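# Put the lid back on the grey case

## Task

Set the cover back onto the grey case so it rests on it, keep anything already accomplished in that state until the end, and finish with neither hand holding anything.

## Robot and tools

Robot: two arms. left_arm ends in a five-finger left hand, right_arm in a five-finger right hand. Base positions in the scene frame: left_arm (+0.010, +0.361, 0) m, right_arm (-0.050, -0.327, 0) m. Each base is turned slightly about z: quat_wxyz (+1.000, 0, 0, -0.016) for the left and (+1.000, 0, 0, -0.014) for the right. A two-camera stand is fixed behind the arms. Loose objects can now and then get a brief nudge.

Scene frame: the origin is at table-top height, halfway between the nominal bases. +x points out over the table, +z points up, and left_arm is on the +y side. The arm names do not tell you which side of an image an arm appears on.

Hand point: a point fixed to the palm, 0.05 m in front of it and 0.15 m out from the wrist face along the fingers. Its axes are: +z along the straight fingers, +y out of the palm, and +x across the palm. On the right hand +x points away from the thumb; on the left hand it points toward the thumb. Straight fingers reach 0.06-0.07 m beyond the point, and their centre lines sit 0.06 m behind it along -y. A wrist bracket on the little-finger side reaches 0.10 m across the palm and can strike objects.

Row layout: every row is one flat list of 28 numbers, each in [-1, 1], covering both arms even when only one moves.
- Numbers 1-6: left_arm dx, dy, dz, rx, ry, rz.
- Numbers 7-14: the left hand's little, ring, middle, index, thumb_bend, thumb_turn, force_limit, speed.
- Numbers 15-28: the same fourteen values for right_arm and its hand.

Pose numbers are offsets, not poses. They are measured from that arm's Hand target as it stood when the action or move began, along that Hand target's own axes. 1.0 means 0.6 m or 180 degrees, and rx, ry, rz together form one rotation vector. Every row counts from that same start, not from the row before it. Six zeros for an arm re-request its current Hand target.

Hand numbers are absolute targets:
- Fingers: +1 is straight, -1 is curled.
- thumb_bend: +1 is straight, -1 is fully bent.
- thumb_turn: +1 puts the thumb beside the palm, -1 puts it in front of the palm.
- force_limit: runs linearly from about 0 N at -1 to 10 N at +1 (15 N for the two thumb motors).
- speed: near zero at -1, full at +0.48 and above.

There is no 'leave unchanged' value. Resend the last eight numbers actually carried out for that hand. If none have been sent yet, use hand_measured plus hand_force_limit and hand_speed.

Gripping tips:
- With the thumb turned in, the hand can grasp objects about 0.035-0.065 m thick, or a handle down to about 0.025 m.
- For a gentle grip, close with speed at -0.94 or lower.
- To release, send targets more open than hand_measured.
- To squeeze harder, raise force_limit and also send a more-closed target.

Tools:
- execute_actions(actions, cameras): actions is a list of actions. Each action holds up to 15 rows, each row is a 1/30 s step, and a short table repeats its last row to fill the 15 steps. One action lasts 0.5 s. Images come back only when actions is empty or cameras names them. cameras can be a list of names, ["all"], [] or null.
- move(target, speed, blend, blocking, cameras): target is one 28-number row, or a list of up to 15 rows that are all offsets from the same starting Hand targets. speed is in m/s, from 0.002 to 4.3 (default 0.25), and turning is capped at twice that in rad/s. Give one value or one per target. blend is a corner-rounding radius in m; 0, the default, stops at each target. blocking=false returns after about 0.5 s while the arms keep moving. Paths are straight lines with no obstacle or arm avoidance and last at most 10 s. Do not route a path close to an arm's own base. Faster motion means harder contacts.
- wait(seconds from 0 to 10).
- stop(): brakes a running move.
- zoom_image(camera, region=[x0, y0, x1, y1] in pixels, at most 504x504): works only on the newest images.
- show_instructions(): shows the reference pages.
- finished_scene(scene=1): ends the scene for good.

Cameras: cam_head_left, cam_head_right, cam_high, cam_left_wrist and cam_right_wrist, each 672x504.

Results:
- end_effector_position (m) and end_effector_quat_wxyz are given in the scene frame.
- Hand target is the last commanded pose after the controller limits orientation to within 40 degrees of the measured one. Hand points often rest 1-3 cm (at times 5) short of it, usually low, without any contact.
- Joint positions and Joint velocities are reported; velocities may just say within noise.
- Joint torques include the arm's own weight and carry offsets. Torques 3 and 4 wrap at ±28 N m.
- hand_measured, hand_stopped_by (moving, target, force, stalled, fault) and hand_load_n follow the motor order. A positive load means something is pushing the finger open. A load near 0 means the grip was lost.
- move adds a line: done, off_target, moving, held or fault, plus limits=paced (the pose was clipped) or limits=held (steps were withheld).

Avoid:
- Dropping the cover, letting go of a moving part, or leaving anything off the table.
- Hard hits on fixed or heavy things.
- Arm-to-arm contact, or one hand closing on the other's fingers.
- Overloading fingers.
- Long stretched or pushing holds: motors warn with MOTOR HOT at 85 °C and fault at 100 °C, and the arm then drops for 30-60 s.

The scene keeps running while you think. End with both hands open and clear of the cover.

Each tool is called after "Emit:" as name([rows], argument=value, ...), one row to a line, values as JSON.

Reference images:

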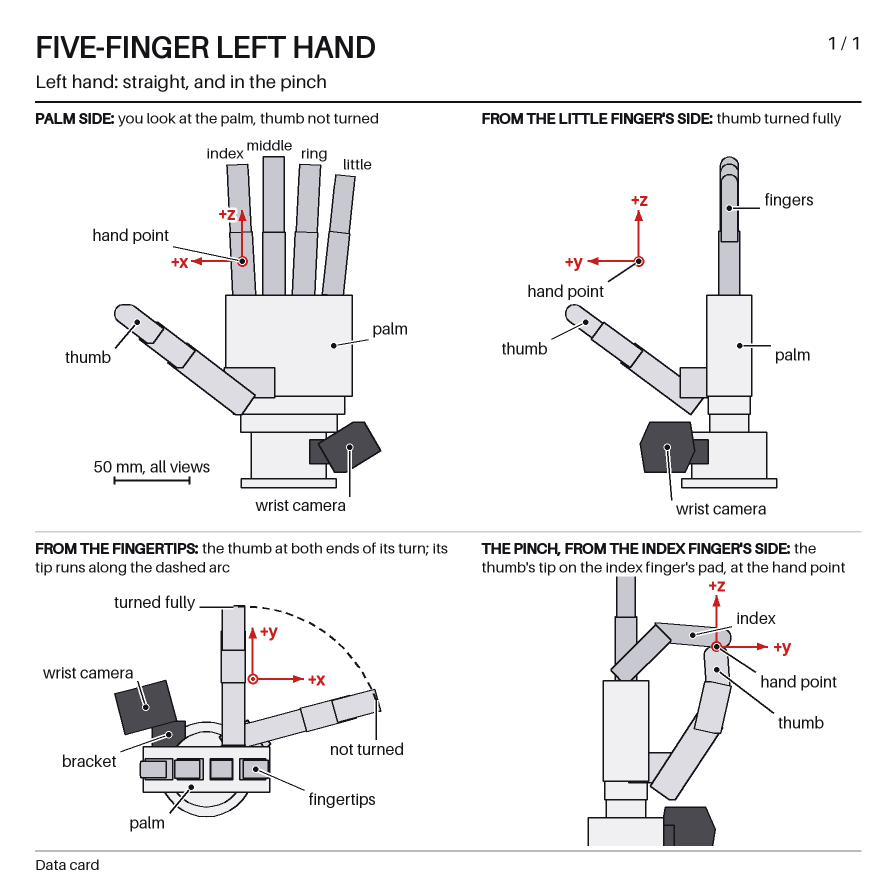

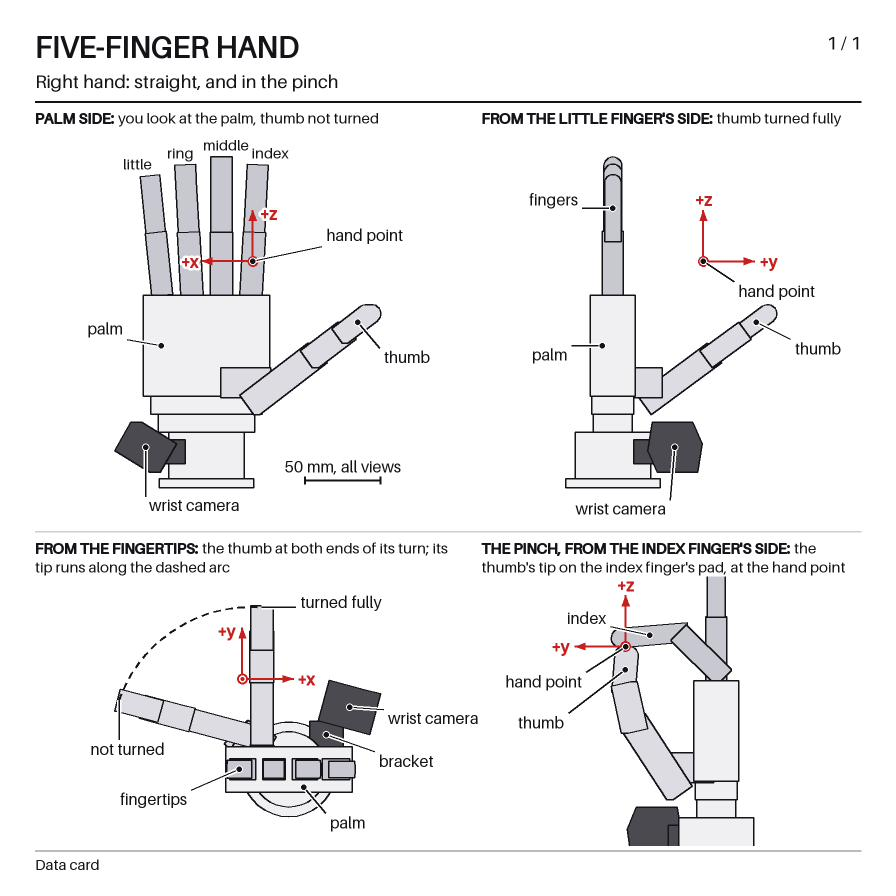

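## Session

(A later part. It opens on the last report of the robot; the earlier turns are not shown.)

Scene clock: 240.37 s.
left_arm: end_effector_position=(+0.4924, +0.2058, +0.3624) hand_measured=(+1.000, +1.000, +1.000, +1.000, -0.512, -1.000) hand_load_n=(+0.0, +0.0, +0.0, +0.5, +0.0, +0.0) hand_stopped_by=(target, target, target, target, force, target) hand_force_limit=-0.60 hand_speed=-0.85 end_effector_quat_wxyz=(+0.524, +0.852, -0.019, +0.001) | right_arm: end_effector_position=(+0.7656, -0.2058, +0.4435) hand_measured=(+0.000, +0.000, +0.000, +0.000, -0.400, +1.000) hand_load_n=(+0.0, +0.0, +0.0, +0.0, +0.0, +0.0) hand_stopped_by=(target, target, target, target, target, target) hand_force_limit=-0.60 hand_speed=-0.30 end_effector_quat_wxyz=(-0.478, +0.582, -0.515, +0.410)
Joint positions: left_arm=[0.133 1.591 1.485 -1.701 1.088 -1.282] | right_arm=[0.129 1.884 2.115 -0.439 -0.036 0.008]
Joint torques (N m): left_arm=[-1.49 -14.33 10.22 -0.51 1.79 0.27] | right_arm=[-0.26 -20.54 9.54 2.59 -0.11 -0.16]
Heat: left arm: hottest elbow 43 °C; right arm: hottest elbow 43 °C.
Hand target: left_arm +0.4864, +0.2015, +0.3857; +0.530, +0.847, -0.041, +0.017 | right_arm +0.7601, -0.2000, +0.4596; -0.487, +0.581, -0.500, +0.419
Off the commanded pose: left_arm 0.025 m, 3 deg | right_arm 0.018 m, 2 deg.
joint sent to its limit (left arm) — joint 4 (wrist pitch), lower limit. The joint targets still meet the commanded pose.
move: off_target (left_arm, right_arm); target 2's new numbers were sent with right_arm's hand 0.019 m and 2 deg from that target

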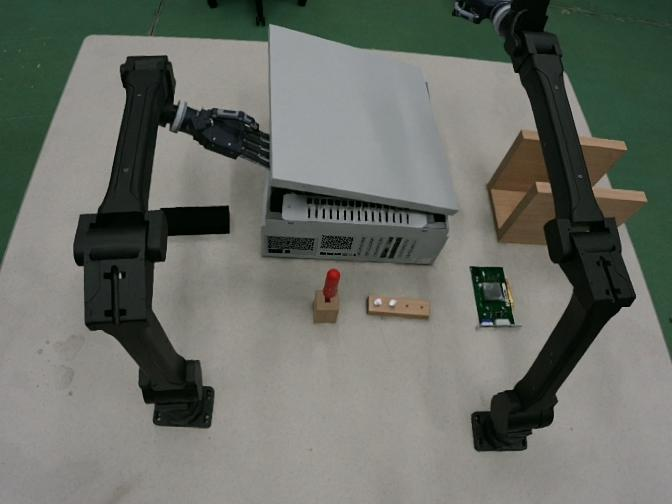

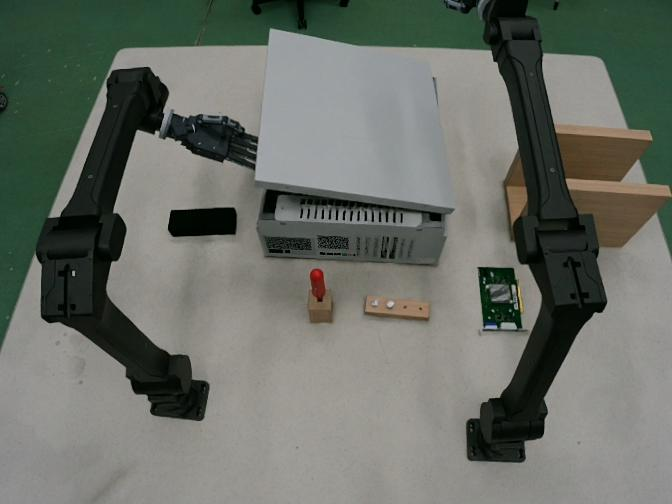

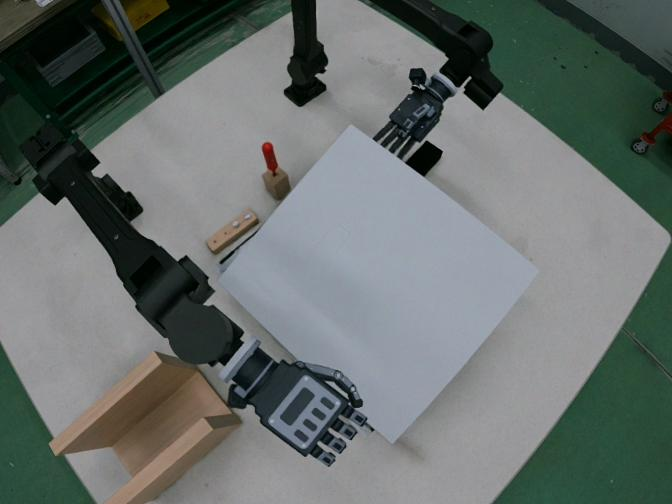

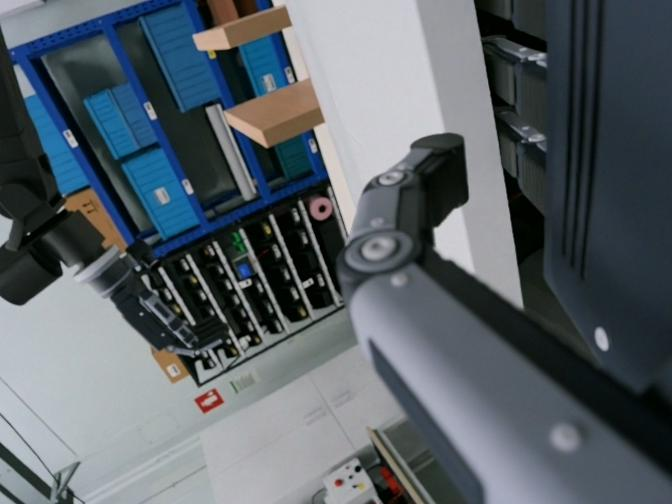

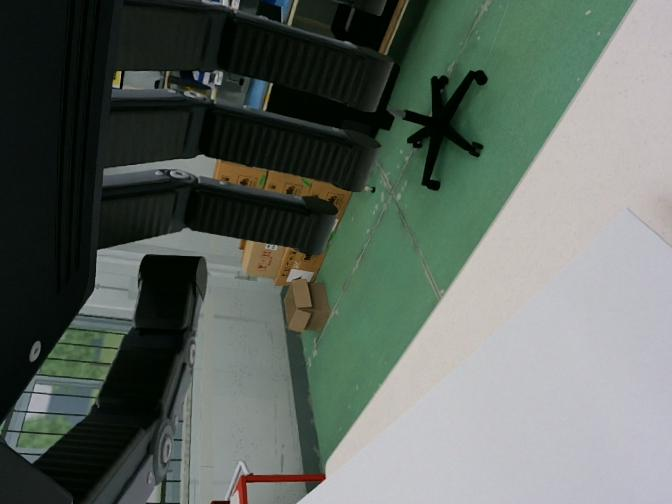

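Emit:
zoom_image(camera="cam_head_left", region=[380, 40, 480, 140])

Emit:
zoom_image(camera="cam_head_right", region=[380, 40, 480, 140])

Emit:
zoom_image(camera="cam_right_wrist", region=[420, 150, 672, 400])

Scaled by 5.040 from the camera's 672x504 image, which has a finer 960x720 frame.

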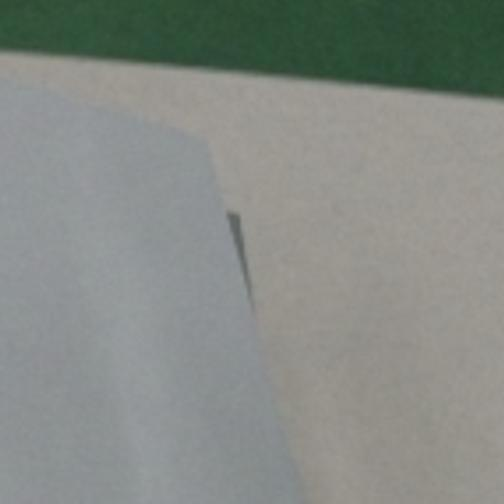

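Scaled by 5.040 from the camera's 672x504 image, which has a finer 960x720 frame.

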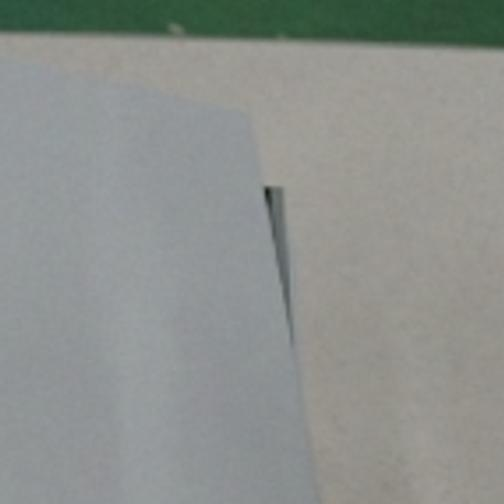

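Scaled by 2.000 from the camera's 672x504 image, which has a finer 960x720 frame.

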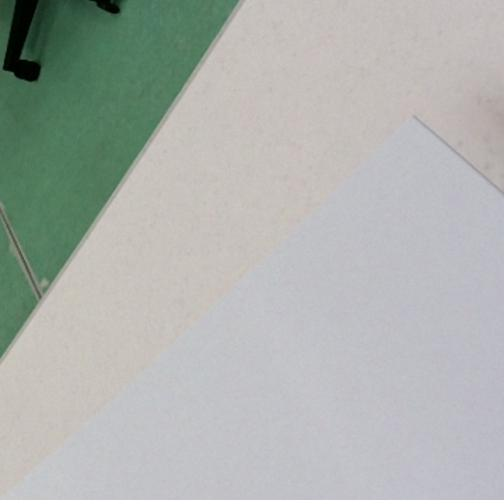

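Emit:
move(target=[0,0,0,0,0,0,1,1,1,1,-0.6,-1,-0.6,-0.85,-0.0403,0.1616,0.3259,0,0,0,0,0,0,0,-0.4,1,-0.6,-0.3], speed=0.2, cameras=["all"])

Scene clock: 245.53 s.
left_arm: end_effector_position=(+0.4924, +0.2058, +0.3624) hand_measured=(+1.000, +1.000, +1.000, +1.000, -0.512, -1.000) hand_load_n=(+0.0, +0.5, +0.0, +0.0, +0.0, +0.0) hand_stopped_by=(target, target, target, target, force, target) hand_force_limit=-0.60 hand_speed=-0.85 end_effector_quat_wxyz=(+0.524, +0.852, -0.019, +0.001) | right_arm: end_effector_position=(+0.9265, -0.1602, +0.2989) hand_measured=(+0.000, +0.000, +0.000, +0.000, -0.400, +1.000) hand_load_n=(+0.0, +0.0, +0.0, +0.0, +0.0, +0.0) hand_stopped_by=(target, target, target, target, target, target) hand_force_limit=-0.60 hand_speed=-0.30 end_effector_quat_wxyz=(-0.485, +0.575, -0.507, +0.421)
Joint positions: left_arm=[0.133 1.591 1.485 -1.701 1.088 -1.282] | right_arm=[0.166 2.547 2.864 -0.493 0.004 0.008]
Joint torques (N m): left_arm=[-1.32 -13.86 10.37 -0.5 1.71 0.25] | right_arm=[-0.09 -24.29 14.82 2.09 0.14 -0.06]
Heat: left arm: hottest elbow 43 °C; right arm: hottest elbow 43 °C.
Hand target: left_arm +0.4864, +0.2015, +0.3857; +0.530, +0.847, -0.041, +0.017 | right_arm +0.9301, -0.1500, +0.3300; -0.487, +0.581, -0.500, +0.419
Off the commanded pose: left_arm 0.025 m, 3 deg | right_arm 0.033 m, 1 deg.
elbow stopped short (right arm): the move would have taken joint 3 (elbow) straighter than the controller allows.
joint sent to its limit (left arm) — joint 4 (wrist pitch), lower limit. The joint targets still meet the commanded pose.
move: off_target (left_arm, right_arm)

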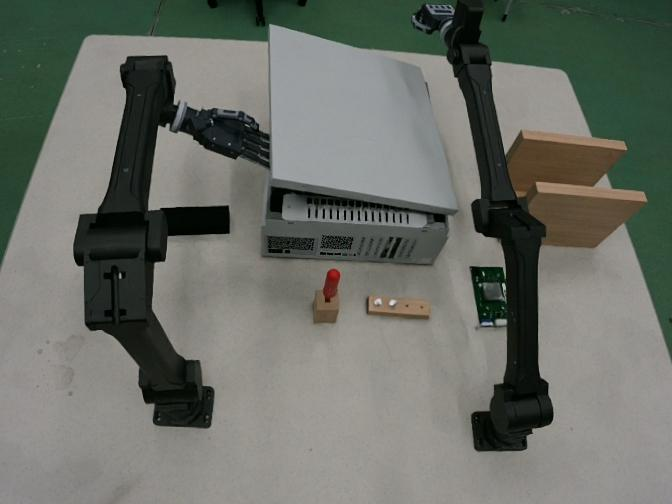

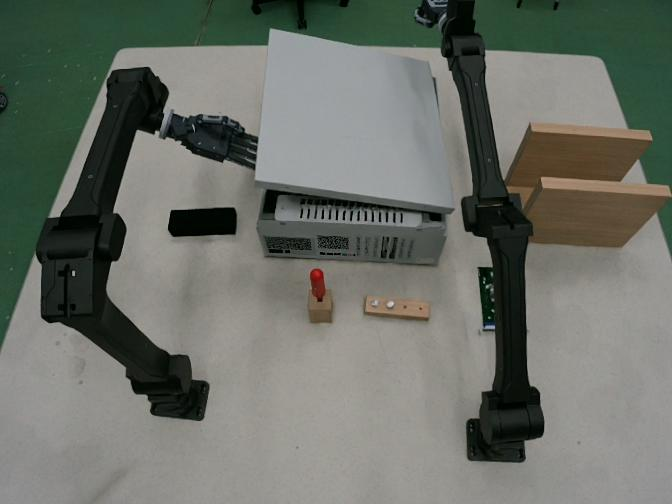

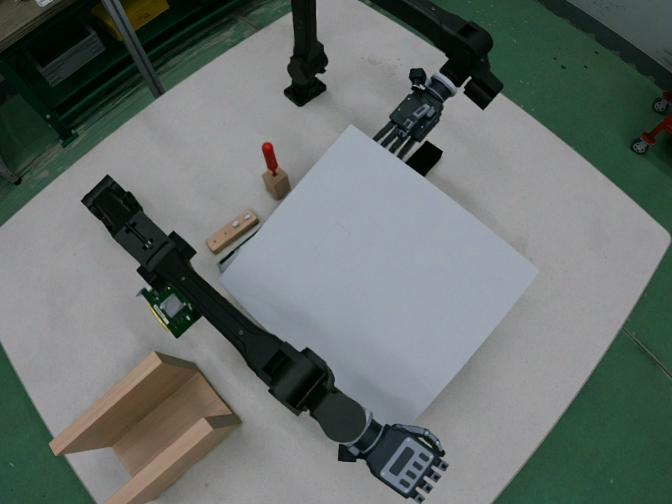

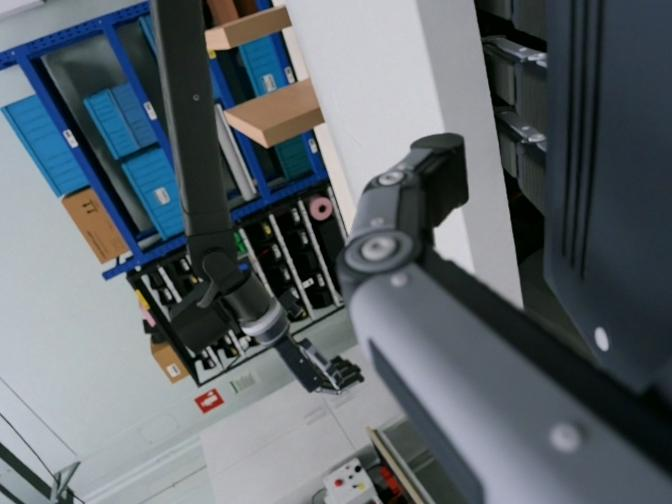

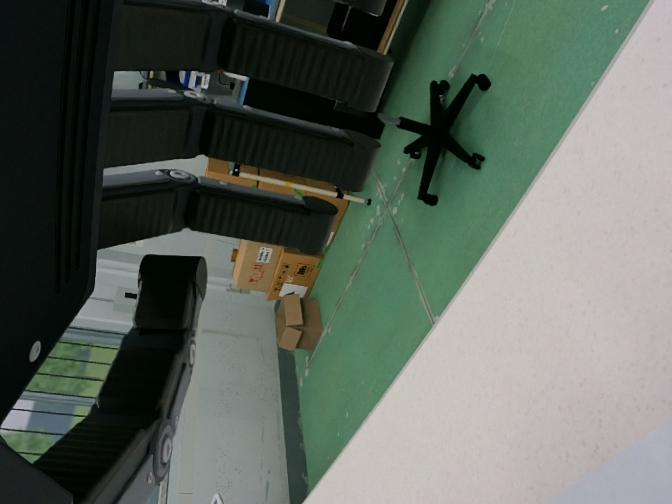

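Emit:
move(target=[0,0,0,0,0,0,1,1,1,1,-0.6,-1,-0.6,-0.85,0.0022,0.1575,0.0191,0,0,0,0,0,0,0,-0.4,1,-0.6,-0.3], speed=0.1, cameras=["cam_head_left","cam_head_right","cam_high","cam_right_wrist"])

Scene clock: 247.97 s.
left_arm: end_effector_position=(+0.4924, +0.2058, +0.3624) hand_measured=(+1.000, +1.000, +1.000, +1.000, -0.512, -1.000) hand_load_n=(+0.0, +0.0, +0.0, +0.0, +0.0, -0.5) hand_stopped_by=(target, target, target, target, force, target) hand_force_limit=-0.60 hand_speed=-0.85 end_effector_quat_wxyz=(+0.524, +0.852, -0.019, +0.001) | right_arm: end_effector_position=(+0.9268, -0.1593, +0.2115) hand_measured=(+0.000, +0.000, +0.000, +0.000, -0.400, +1.000) hand_load_n=(+0.0, +0.0, +0.0, +0.0, +0.0, -0.5) hand_stopped_by=(target, target, target, target, target, target) hand_force_limit=-0.60 hand_speed=-0.30 end_effector_quat_wxyz=(-0.476, +0.585, -0.513, +0.410)
Joint positions: left_arm=[0.133 1.591 1.485 -1.701 1.088 -1.282] | right_arm=[0.166 2.464 2.495 -0.243 0 0.008]
Joint torques (N m): left_arm=[-1.14 -13.74 10.07 -0.38 1.76 0.22] | right_arm=[-0.32 -26.7 9.85 2.63 -0.13 -0.11]
Heat: left arm: hottest elbow 42 °C; right arm: hottest elbow 43 °C.
Hand target: left_arm +0.4864, +0.2015, +0.3857; +0.530, +0.847, -0.041, +0.017 | right_arm +0.9251, -0.1521, +0.2348; -0.487, +0.581, -0.500, +0.419
Off the commanded pose: left_arm 0.025 m, 3 deg | right_arm 0.025 m, 2 deg.
joint sent to its limit (left arm) — joint 4 (wrist pitch), lower limit. The joint targets still meet the commanded pose.
move: off_target (left_arm, right_arm)
Images, in order (width x height): cam_head_left 672x504, cam_head_right 672x504, cam_high 672x504, cam_right_wrist 672x504.

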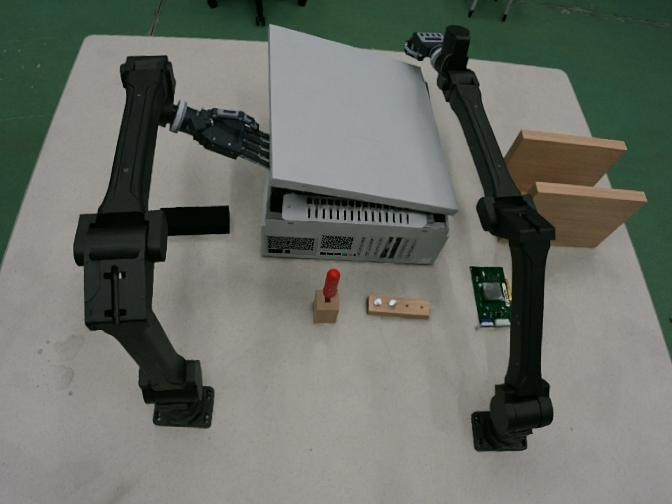

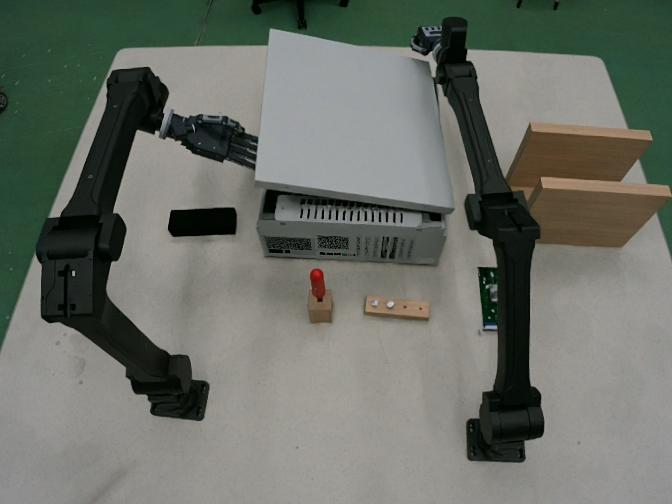

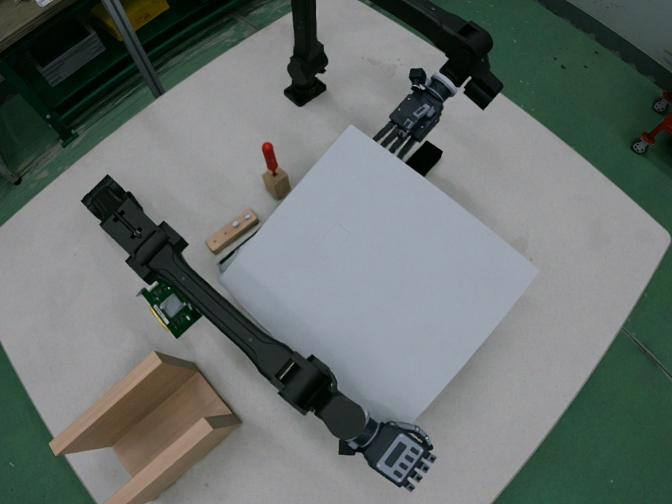

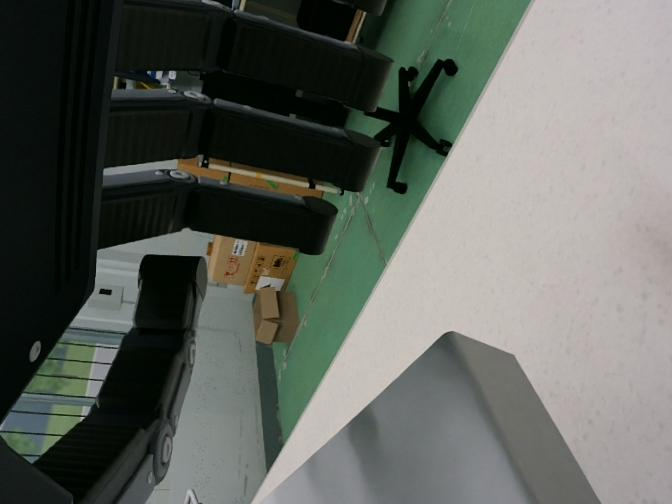

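Emit:
move([
  [0,0,0,0,0,0,1,1,1,1,-0.6,-1,-0.6,-0.85,0.0,0.0361,0.0064,0,0,0,0,0,0,0,-0.4,1,-0.6,-0.3],
  [0,0,0,0,0,0,1,1,1,1,-0.6,-1,-0.6,-0.85,-0.0124,0.0505,-0.0748,0,0,0,0,0,0,0,-0.4,1,-0.6,-0.3],
], speed=0.08, blend=[0.005, 0], cameras=["cam_head_left","cam_head_right","cam_high","cam_right_wrist"])

Scene clock: 253.93 s.
left_arm: end_effector_position=(+0.4924, +0.2059, +0.3621) hand_measured=(+1.000, +1.000, +1.000, +1.000, -0.512, -1.000) hand_load_n=(+0.0, +0.0, +0.0, +0.5, +0.0, +0.0) hand_stopped_by=(target, target, target, target, force, target) hand_force_limit=-0.60 hand_speed=-0.85 end_effector_quat_wxyz=(+0.523, +0.852, -0.019, +0.001) | right_arm: end_effector_position=(+0.8778, -0.1615, +0.1952) hand_measured=(+0.000, +0.000, +0.000, +0.000, -0.400, +1.000) hand_load_n=(+0.0, +0.0, +0.0, +0.0, +0.0, +0.0) hand_stopped_by=(target, target, target, target, target, target) hand_force_limit=-0.60 hand_speed=-0.30 end_effector_quat_wxyz=(-0.479, +0.583, -0.512, +0.411)
Joint positions: left_arm=[0.133 1.591 1.485 -1.701 1.087 -1.282] | right_arm=[0.172 2.264 2.08 -0.022 0.003 0.012]
Joint torques (N m): left_arm=[-1.03 -13.68 10.19 -0.7 1.82 0.19] | right_arm=[0.03 -24.88 9.37 2.56 0.13 -0.13]
Heat: left arm: hottest elbow 42 °C; right arm: hottest elbow 44 °C.
Hand target: left_arm +0.4864, +0.2015, +0.3857; +0.530, +0.847, -0.041, +0.017 | right_arm +0.8750, -0.1522, +0.2132; -0.487, +0.581, -0.500, +0.419
Off the commanded pose: left_arm 0.025 m, 3 deg | right_arm 0.020 m, 2 deg.
joint sent to its limit (left arm) — joint 4 (wrist pitch), lower limit. The joint targets still meet the commanded pose.
move: off_target (left_arm, right_arm)
Images, in order (width x height): cam_head_left 672x504, cam_head_right 672x504, cam_high 672x504, cam_right_wrist 672x504.

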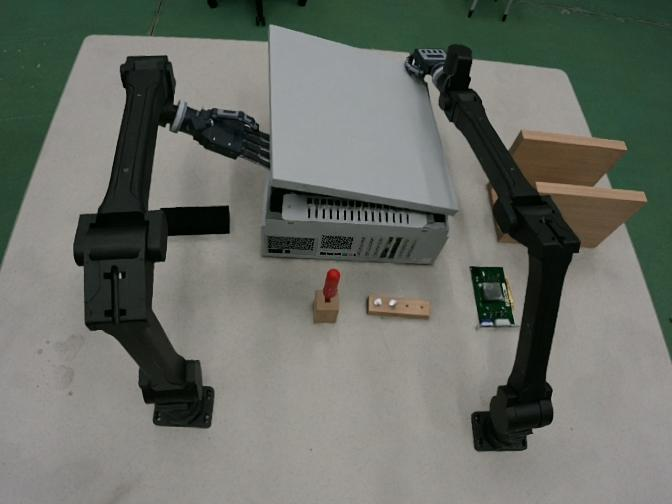

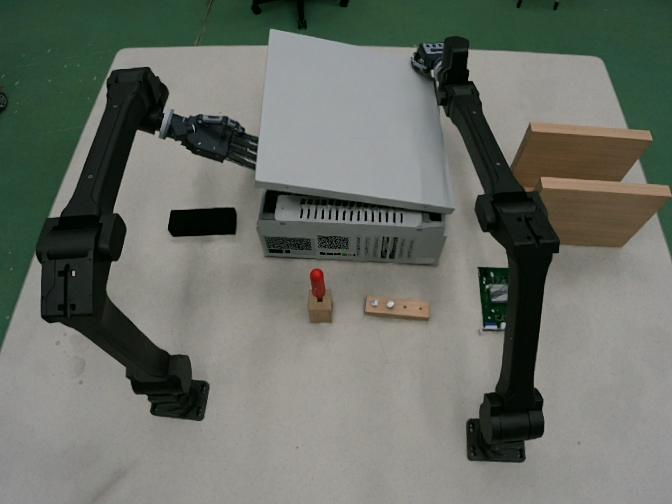

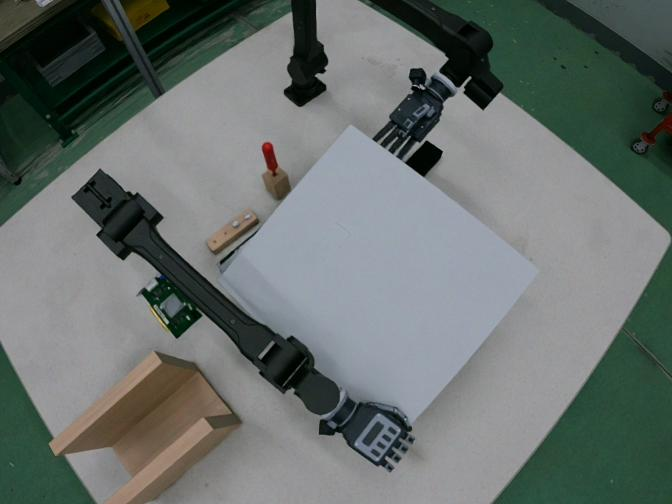

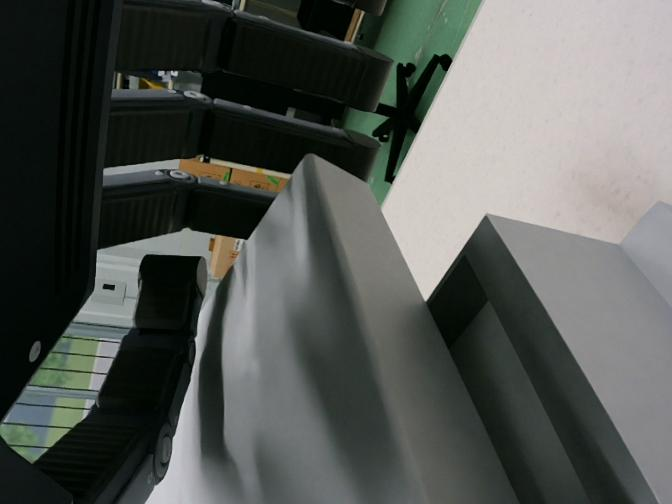

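Emit:
move(target=[0,0,0,0,0,0,1,1,1,1,-0.6,-1,-0.6,-0.85,-0.0069,-0.0248,-0.0513,0,0,0,0,0,0,0,-0.4,1,-0.6,-0.3], speed=0.06, cameras=["cam_high","cam_right_wrist"])

Scene clock: 261.87 s.
left_arm: end_effector_position=(+0.4922, +0.2058, +0.3622) hand_measured=(+1.000, +1.000, +1.000, +1.000, -0.512, -1.000) hand_load_n=(+0.0, +0.0, +0.0, +0.5, +0.0, +0.0) hand_stopped_by=(target, target, target, target, force, target) hand_force_limit=-0.60 hand_speed=-0.85 end_effector_quat_wxyz=(+0.523, +0.852, -0.019, +0.000) | right_arm: end_effector_position=(+0.8519, -0.1667, +0.2060) hand_measured=(+0.000, +0.000, +0.000, +0.000, -0.400, +1.000) hand_load_n=(+0.0, +0.0, +0.0, +1.5, +0.0, +0.0) hand_stopped_by=(target, target, target, target, target, target) hand_force_limit=-0.60 hand_speed=-0.30 end_effector_quat_wxyz=(-0.472, +0.583, -0.517, +0.412)
Joint positions: left_arm=[0.133 1.591 1.485 -1.703 1.087 -1.282] | right_arm=[0.173 2.175 1.961 -0.003 0.016 0.012]
Joint torques (N m): left_arm=[-0.73 -14.27 10.33 -0.36 1.84 0.2] | right_arm=[0.32 -24.64 9.5 2.56 -0.17 -0.12]
Heat: left arm: hottest elbow 42 °C; right arm: hottest elbow 43 °C.
Hand target: left_arm +0.4864, +0.2015, +0.3857; +0.530, +0.847, -0.041, +0.017 | right_arm +0.8471, -0.1522, +0.2330; -0.487, +0.581, -0.500, +0.419
Off the commanded pose: left_arm 0.025 m, 3 deg | right_arm 0.031 m, 3 deg.
joint sent to its limit (left arm) — joint 4 (wrist pitch), lower limit. The joint targets still meet the commanded pose.
move: off_target (left_arm, right_arm)
Images, in order (width x height): cam_high 672x504, cam_right_wrist 672x504.

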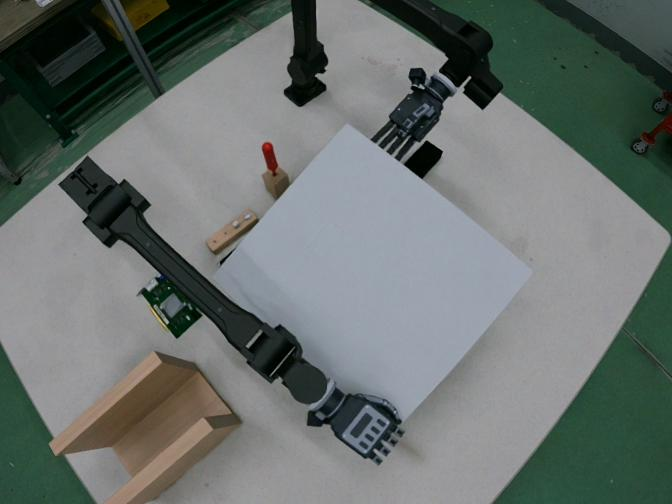

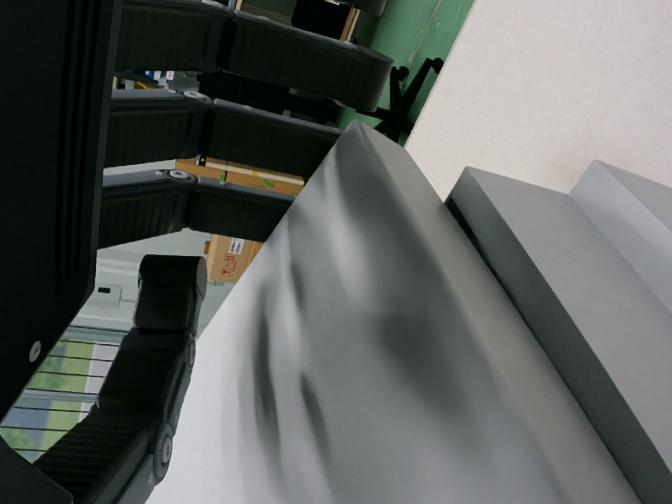

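Emit:
zoom_image(camera="cam_right_wrist", region=[300, 80, 672, 420])

Emit:
zoom_image(camera="cam_high", region=[200, 240, 440, 480])

Scaled by 1.355 from the camera's 672x504 image, which has a finer 960x720 frame.

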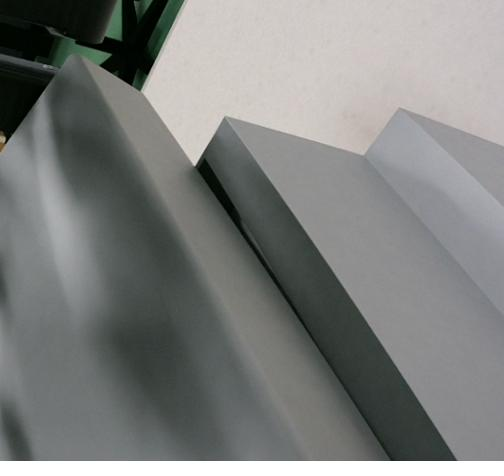

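Scaled by 2.100 from the camera's 672x504 image, which has a finer 960x720 frame.

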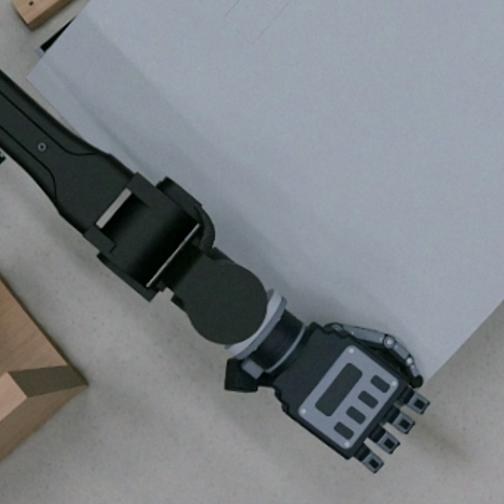

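Emit:
move(target=[0,0,0,0,0,0,1,1,1,1,-0.6,-1,-0.6,-0.85,0.0297,0.0067,-0.0376,0,0,0,0,0,0,0,-0.4,1,-0.6,-0.3], speed=0.05, cameras=["all"])

Scene clock: 264.10 s.
left_arm: end_effector_position=(+0.4922, +0.2058, +0.3622) hand_measured=(+1.000, +1.000, +1.000, +1.000, -0.512, -1.000) hand_load_n=(+0.0, +0.0, +0.0, +0.0, +0.0, +0.0) hand_stopped_by=(target, target, target, target, force, target) hand_force_limit=-0.60 hand_speed=-0.85 end_effector_quat_wxyz=(+0.523, +0.852, -0.019, +0.000) | right_arm: end_effector_position=(+0.8308, -0.1770, +0.2059) hand_measured=(+0.000, +0.000, +0.000, +0.000, -0.400, +1.000) hand_load_n=(+0.0, -0.5, +0.0, +2.0, +0.0, +0.0) hand_stopped_by=(target, target, target, target, target, target) hand_force_limit=-0.60 hand_speed=-0.30 end_effector_quat_wxyz=(-0.473, +0.585, -0.515, +0.411)
Joint positions: left_arm=[0.133 1.591 1.485 -1.703 1.087 -1.282] | right_arm=[0.161 2.111 1.851 0.043 -0.001 0.007]
Joint torques (N m): left_arm=[-1.26 -14.15 10.3 -0.51 1.85 0.27] | right_arm=[-0.67 -24.06 9.29 2.55 -0.45 -0.11]
Heat: left arm: hottest elbow 42 °C; right arm: hottest elbow 43 °C.
Hand target: left_arm +0.4864, +0.2015, +0.3857; +0.530, +0.847, -0.041, +0.017 | right_arm +0.8271, -0.1733, +0.2334; -0.487, +0.581, -0.500, +0.419
Off the commanded pose: left_arm 0.025 m, 3 deg | right_arm 0.028 m, 2 deg.
joint sent to its limit (left arm) — joint 4 (wrist pitch), lower limit. The joint targets still meet the commanded pose.
move: off_target (left_arm, right_arm)

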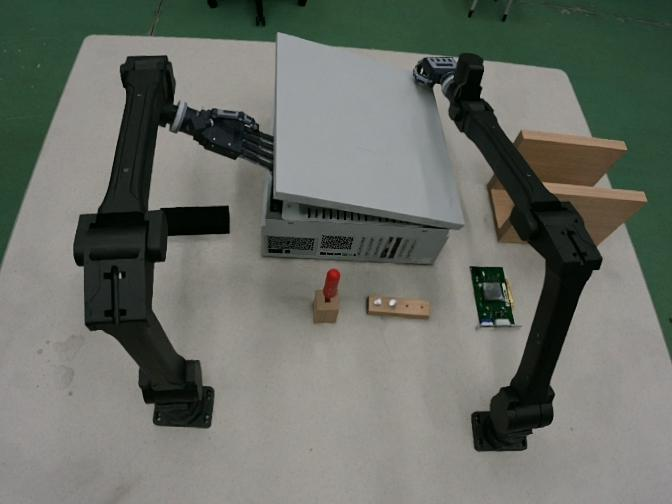

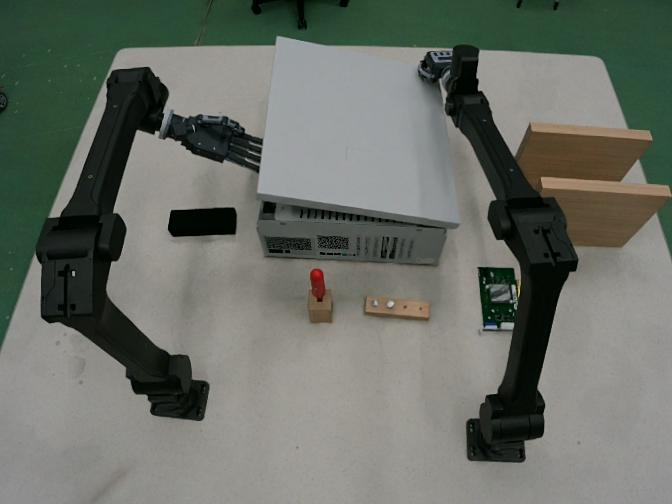

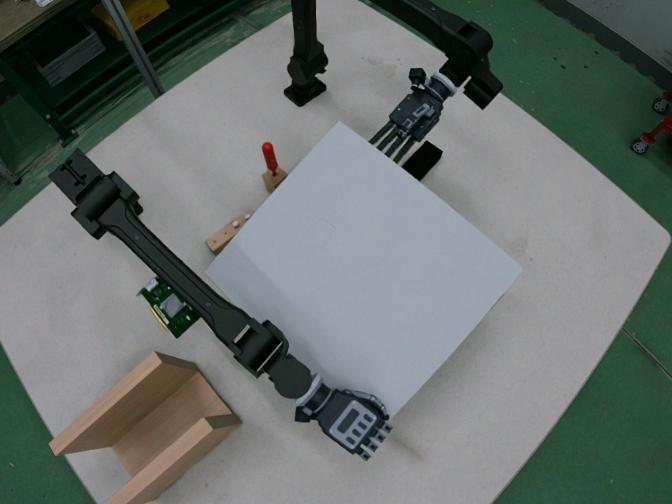

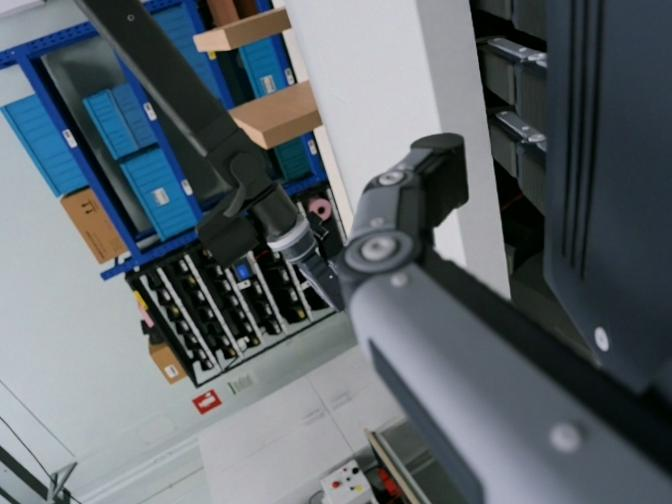

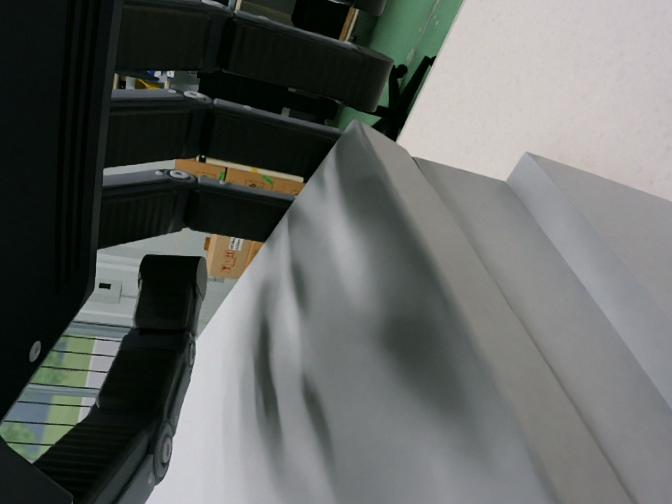

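Emit:
zoom_image(camera="cam_head_left", region=[250, 160, 370, 260])

Emit:
zoom_image(camera="cam_head_right", region=[240, 160, 360, 260])

Emit:
zoom_image(camera="cam_head_left", region=[370, 170, 490, 270])

Emit:
zoom_image(camera="cam_head_right", region=[370, 170, 490, 270])

Emit:
zoom_image(camera="cam_right_wrist", region=[300, 80, 672, 420])

Emit:
zoom_image(camera="cam_high", region=[460, 220, 580, 320])

Scaled by 4.200 from the camera's 672x504 image, which has a finer 960x720 frame.

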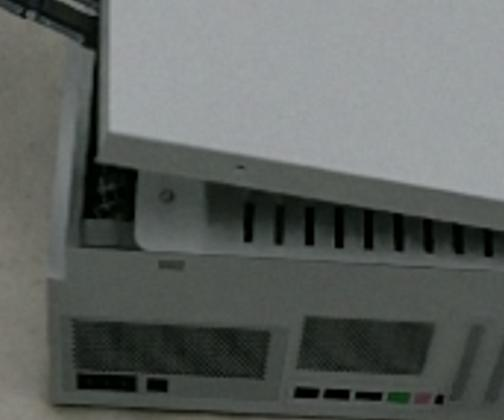

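Scaled by 4.200 from the camera's 672x504 image, which has a finer 960x720 frame.

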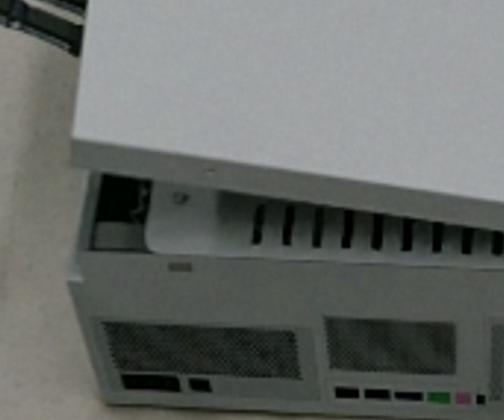

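Scaled by 4.200 from the camera's 672x504 image, which has a finer 960x720 frame.

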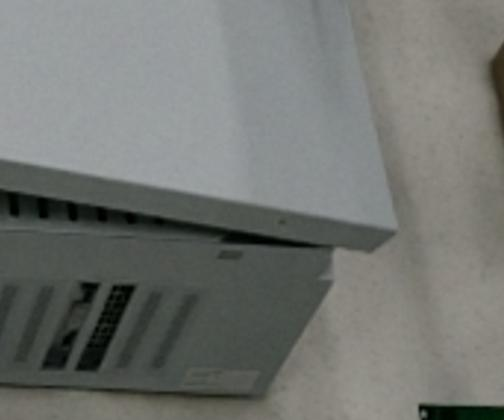

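Scaled by 4.200 from the camera's 672x504 image, which has a finer 960x720 frame.

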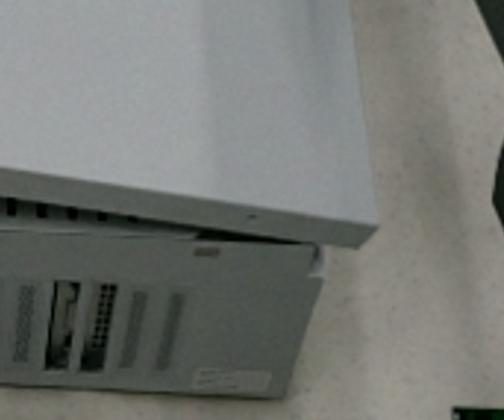

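Scaled by 1.355 from the camera's 672x504 image, which has a finer 960x720 frame.

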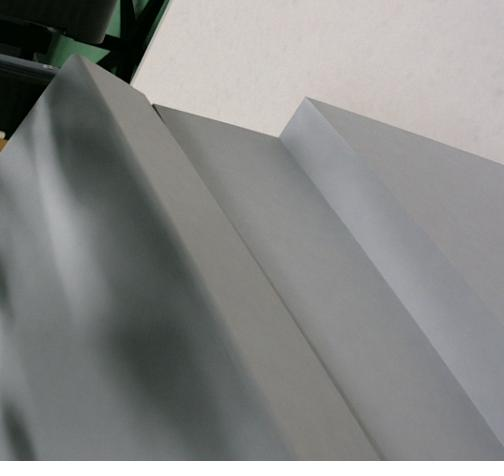

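Scaled by 4.200 from the camera's 672x504 image, which has a finer 960x720 frame.

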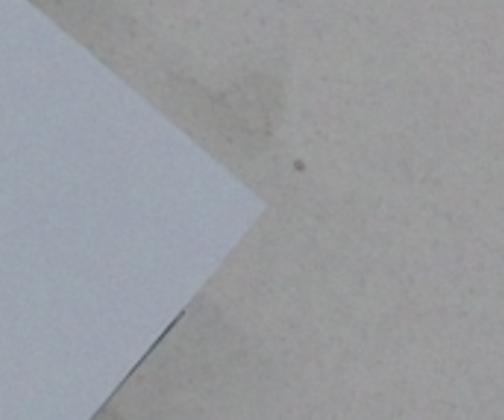

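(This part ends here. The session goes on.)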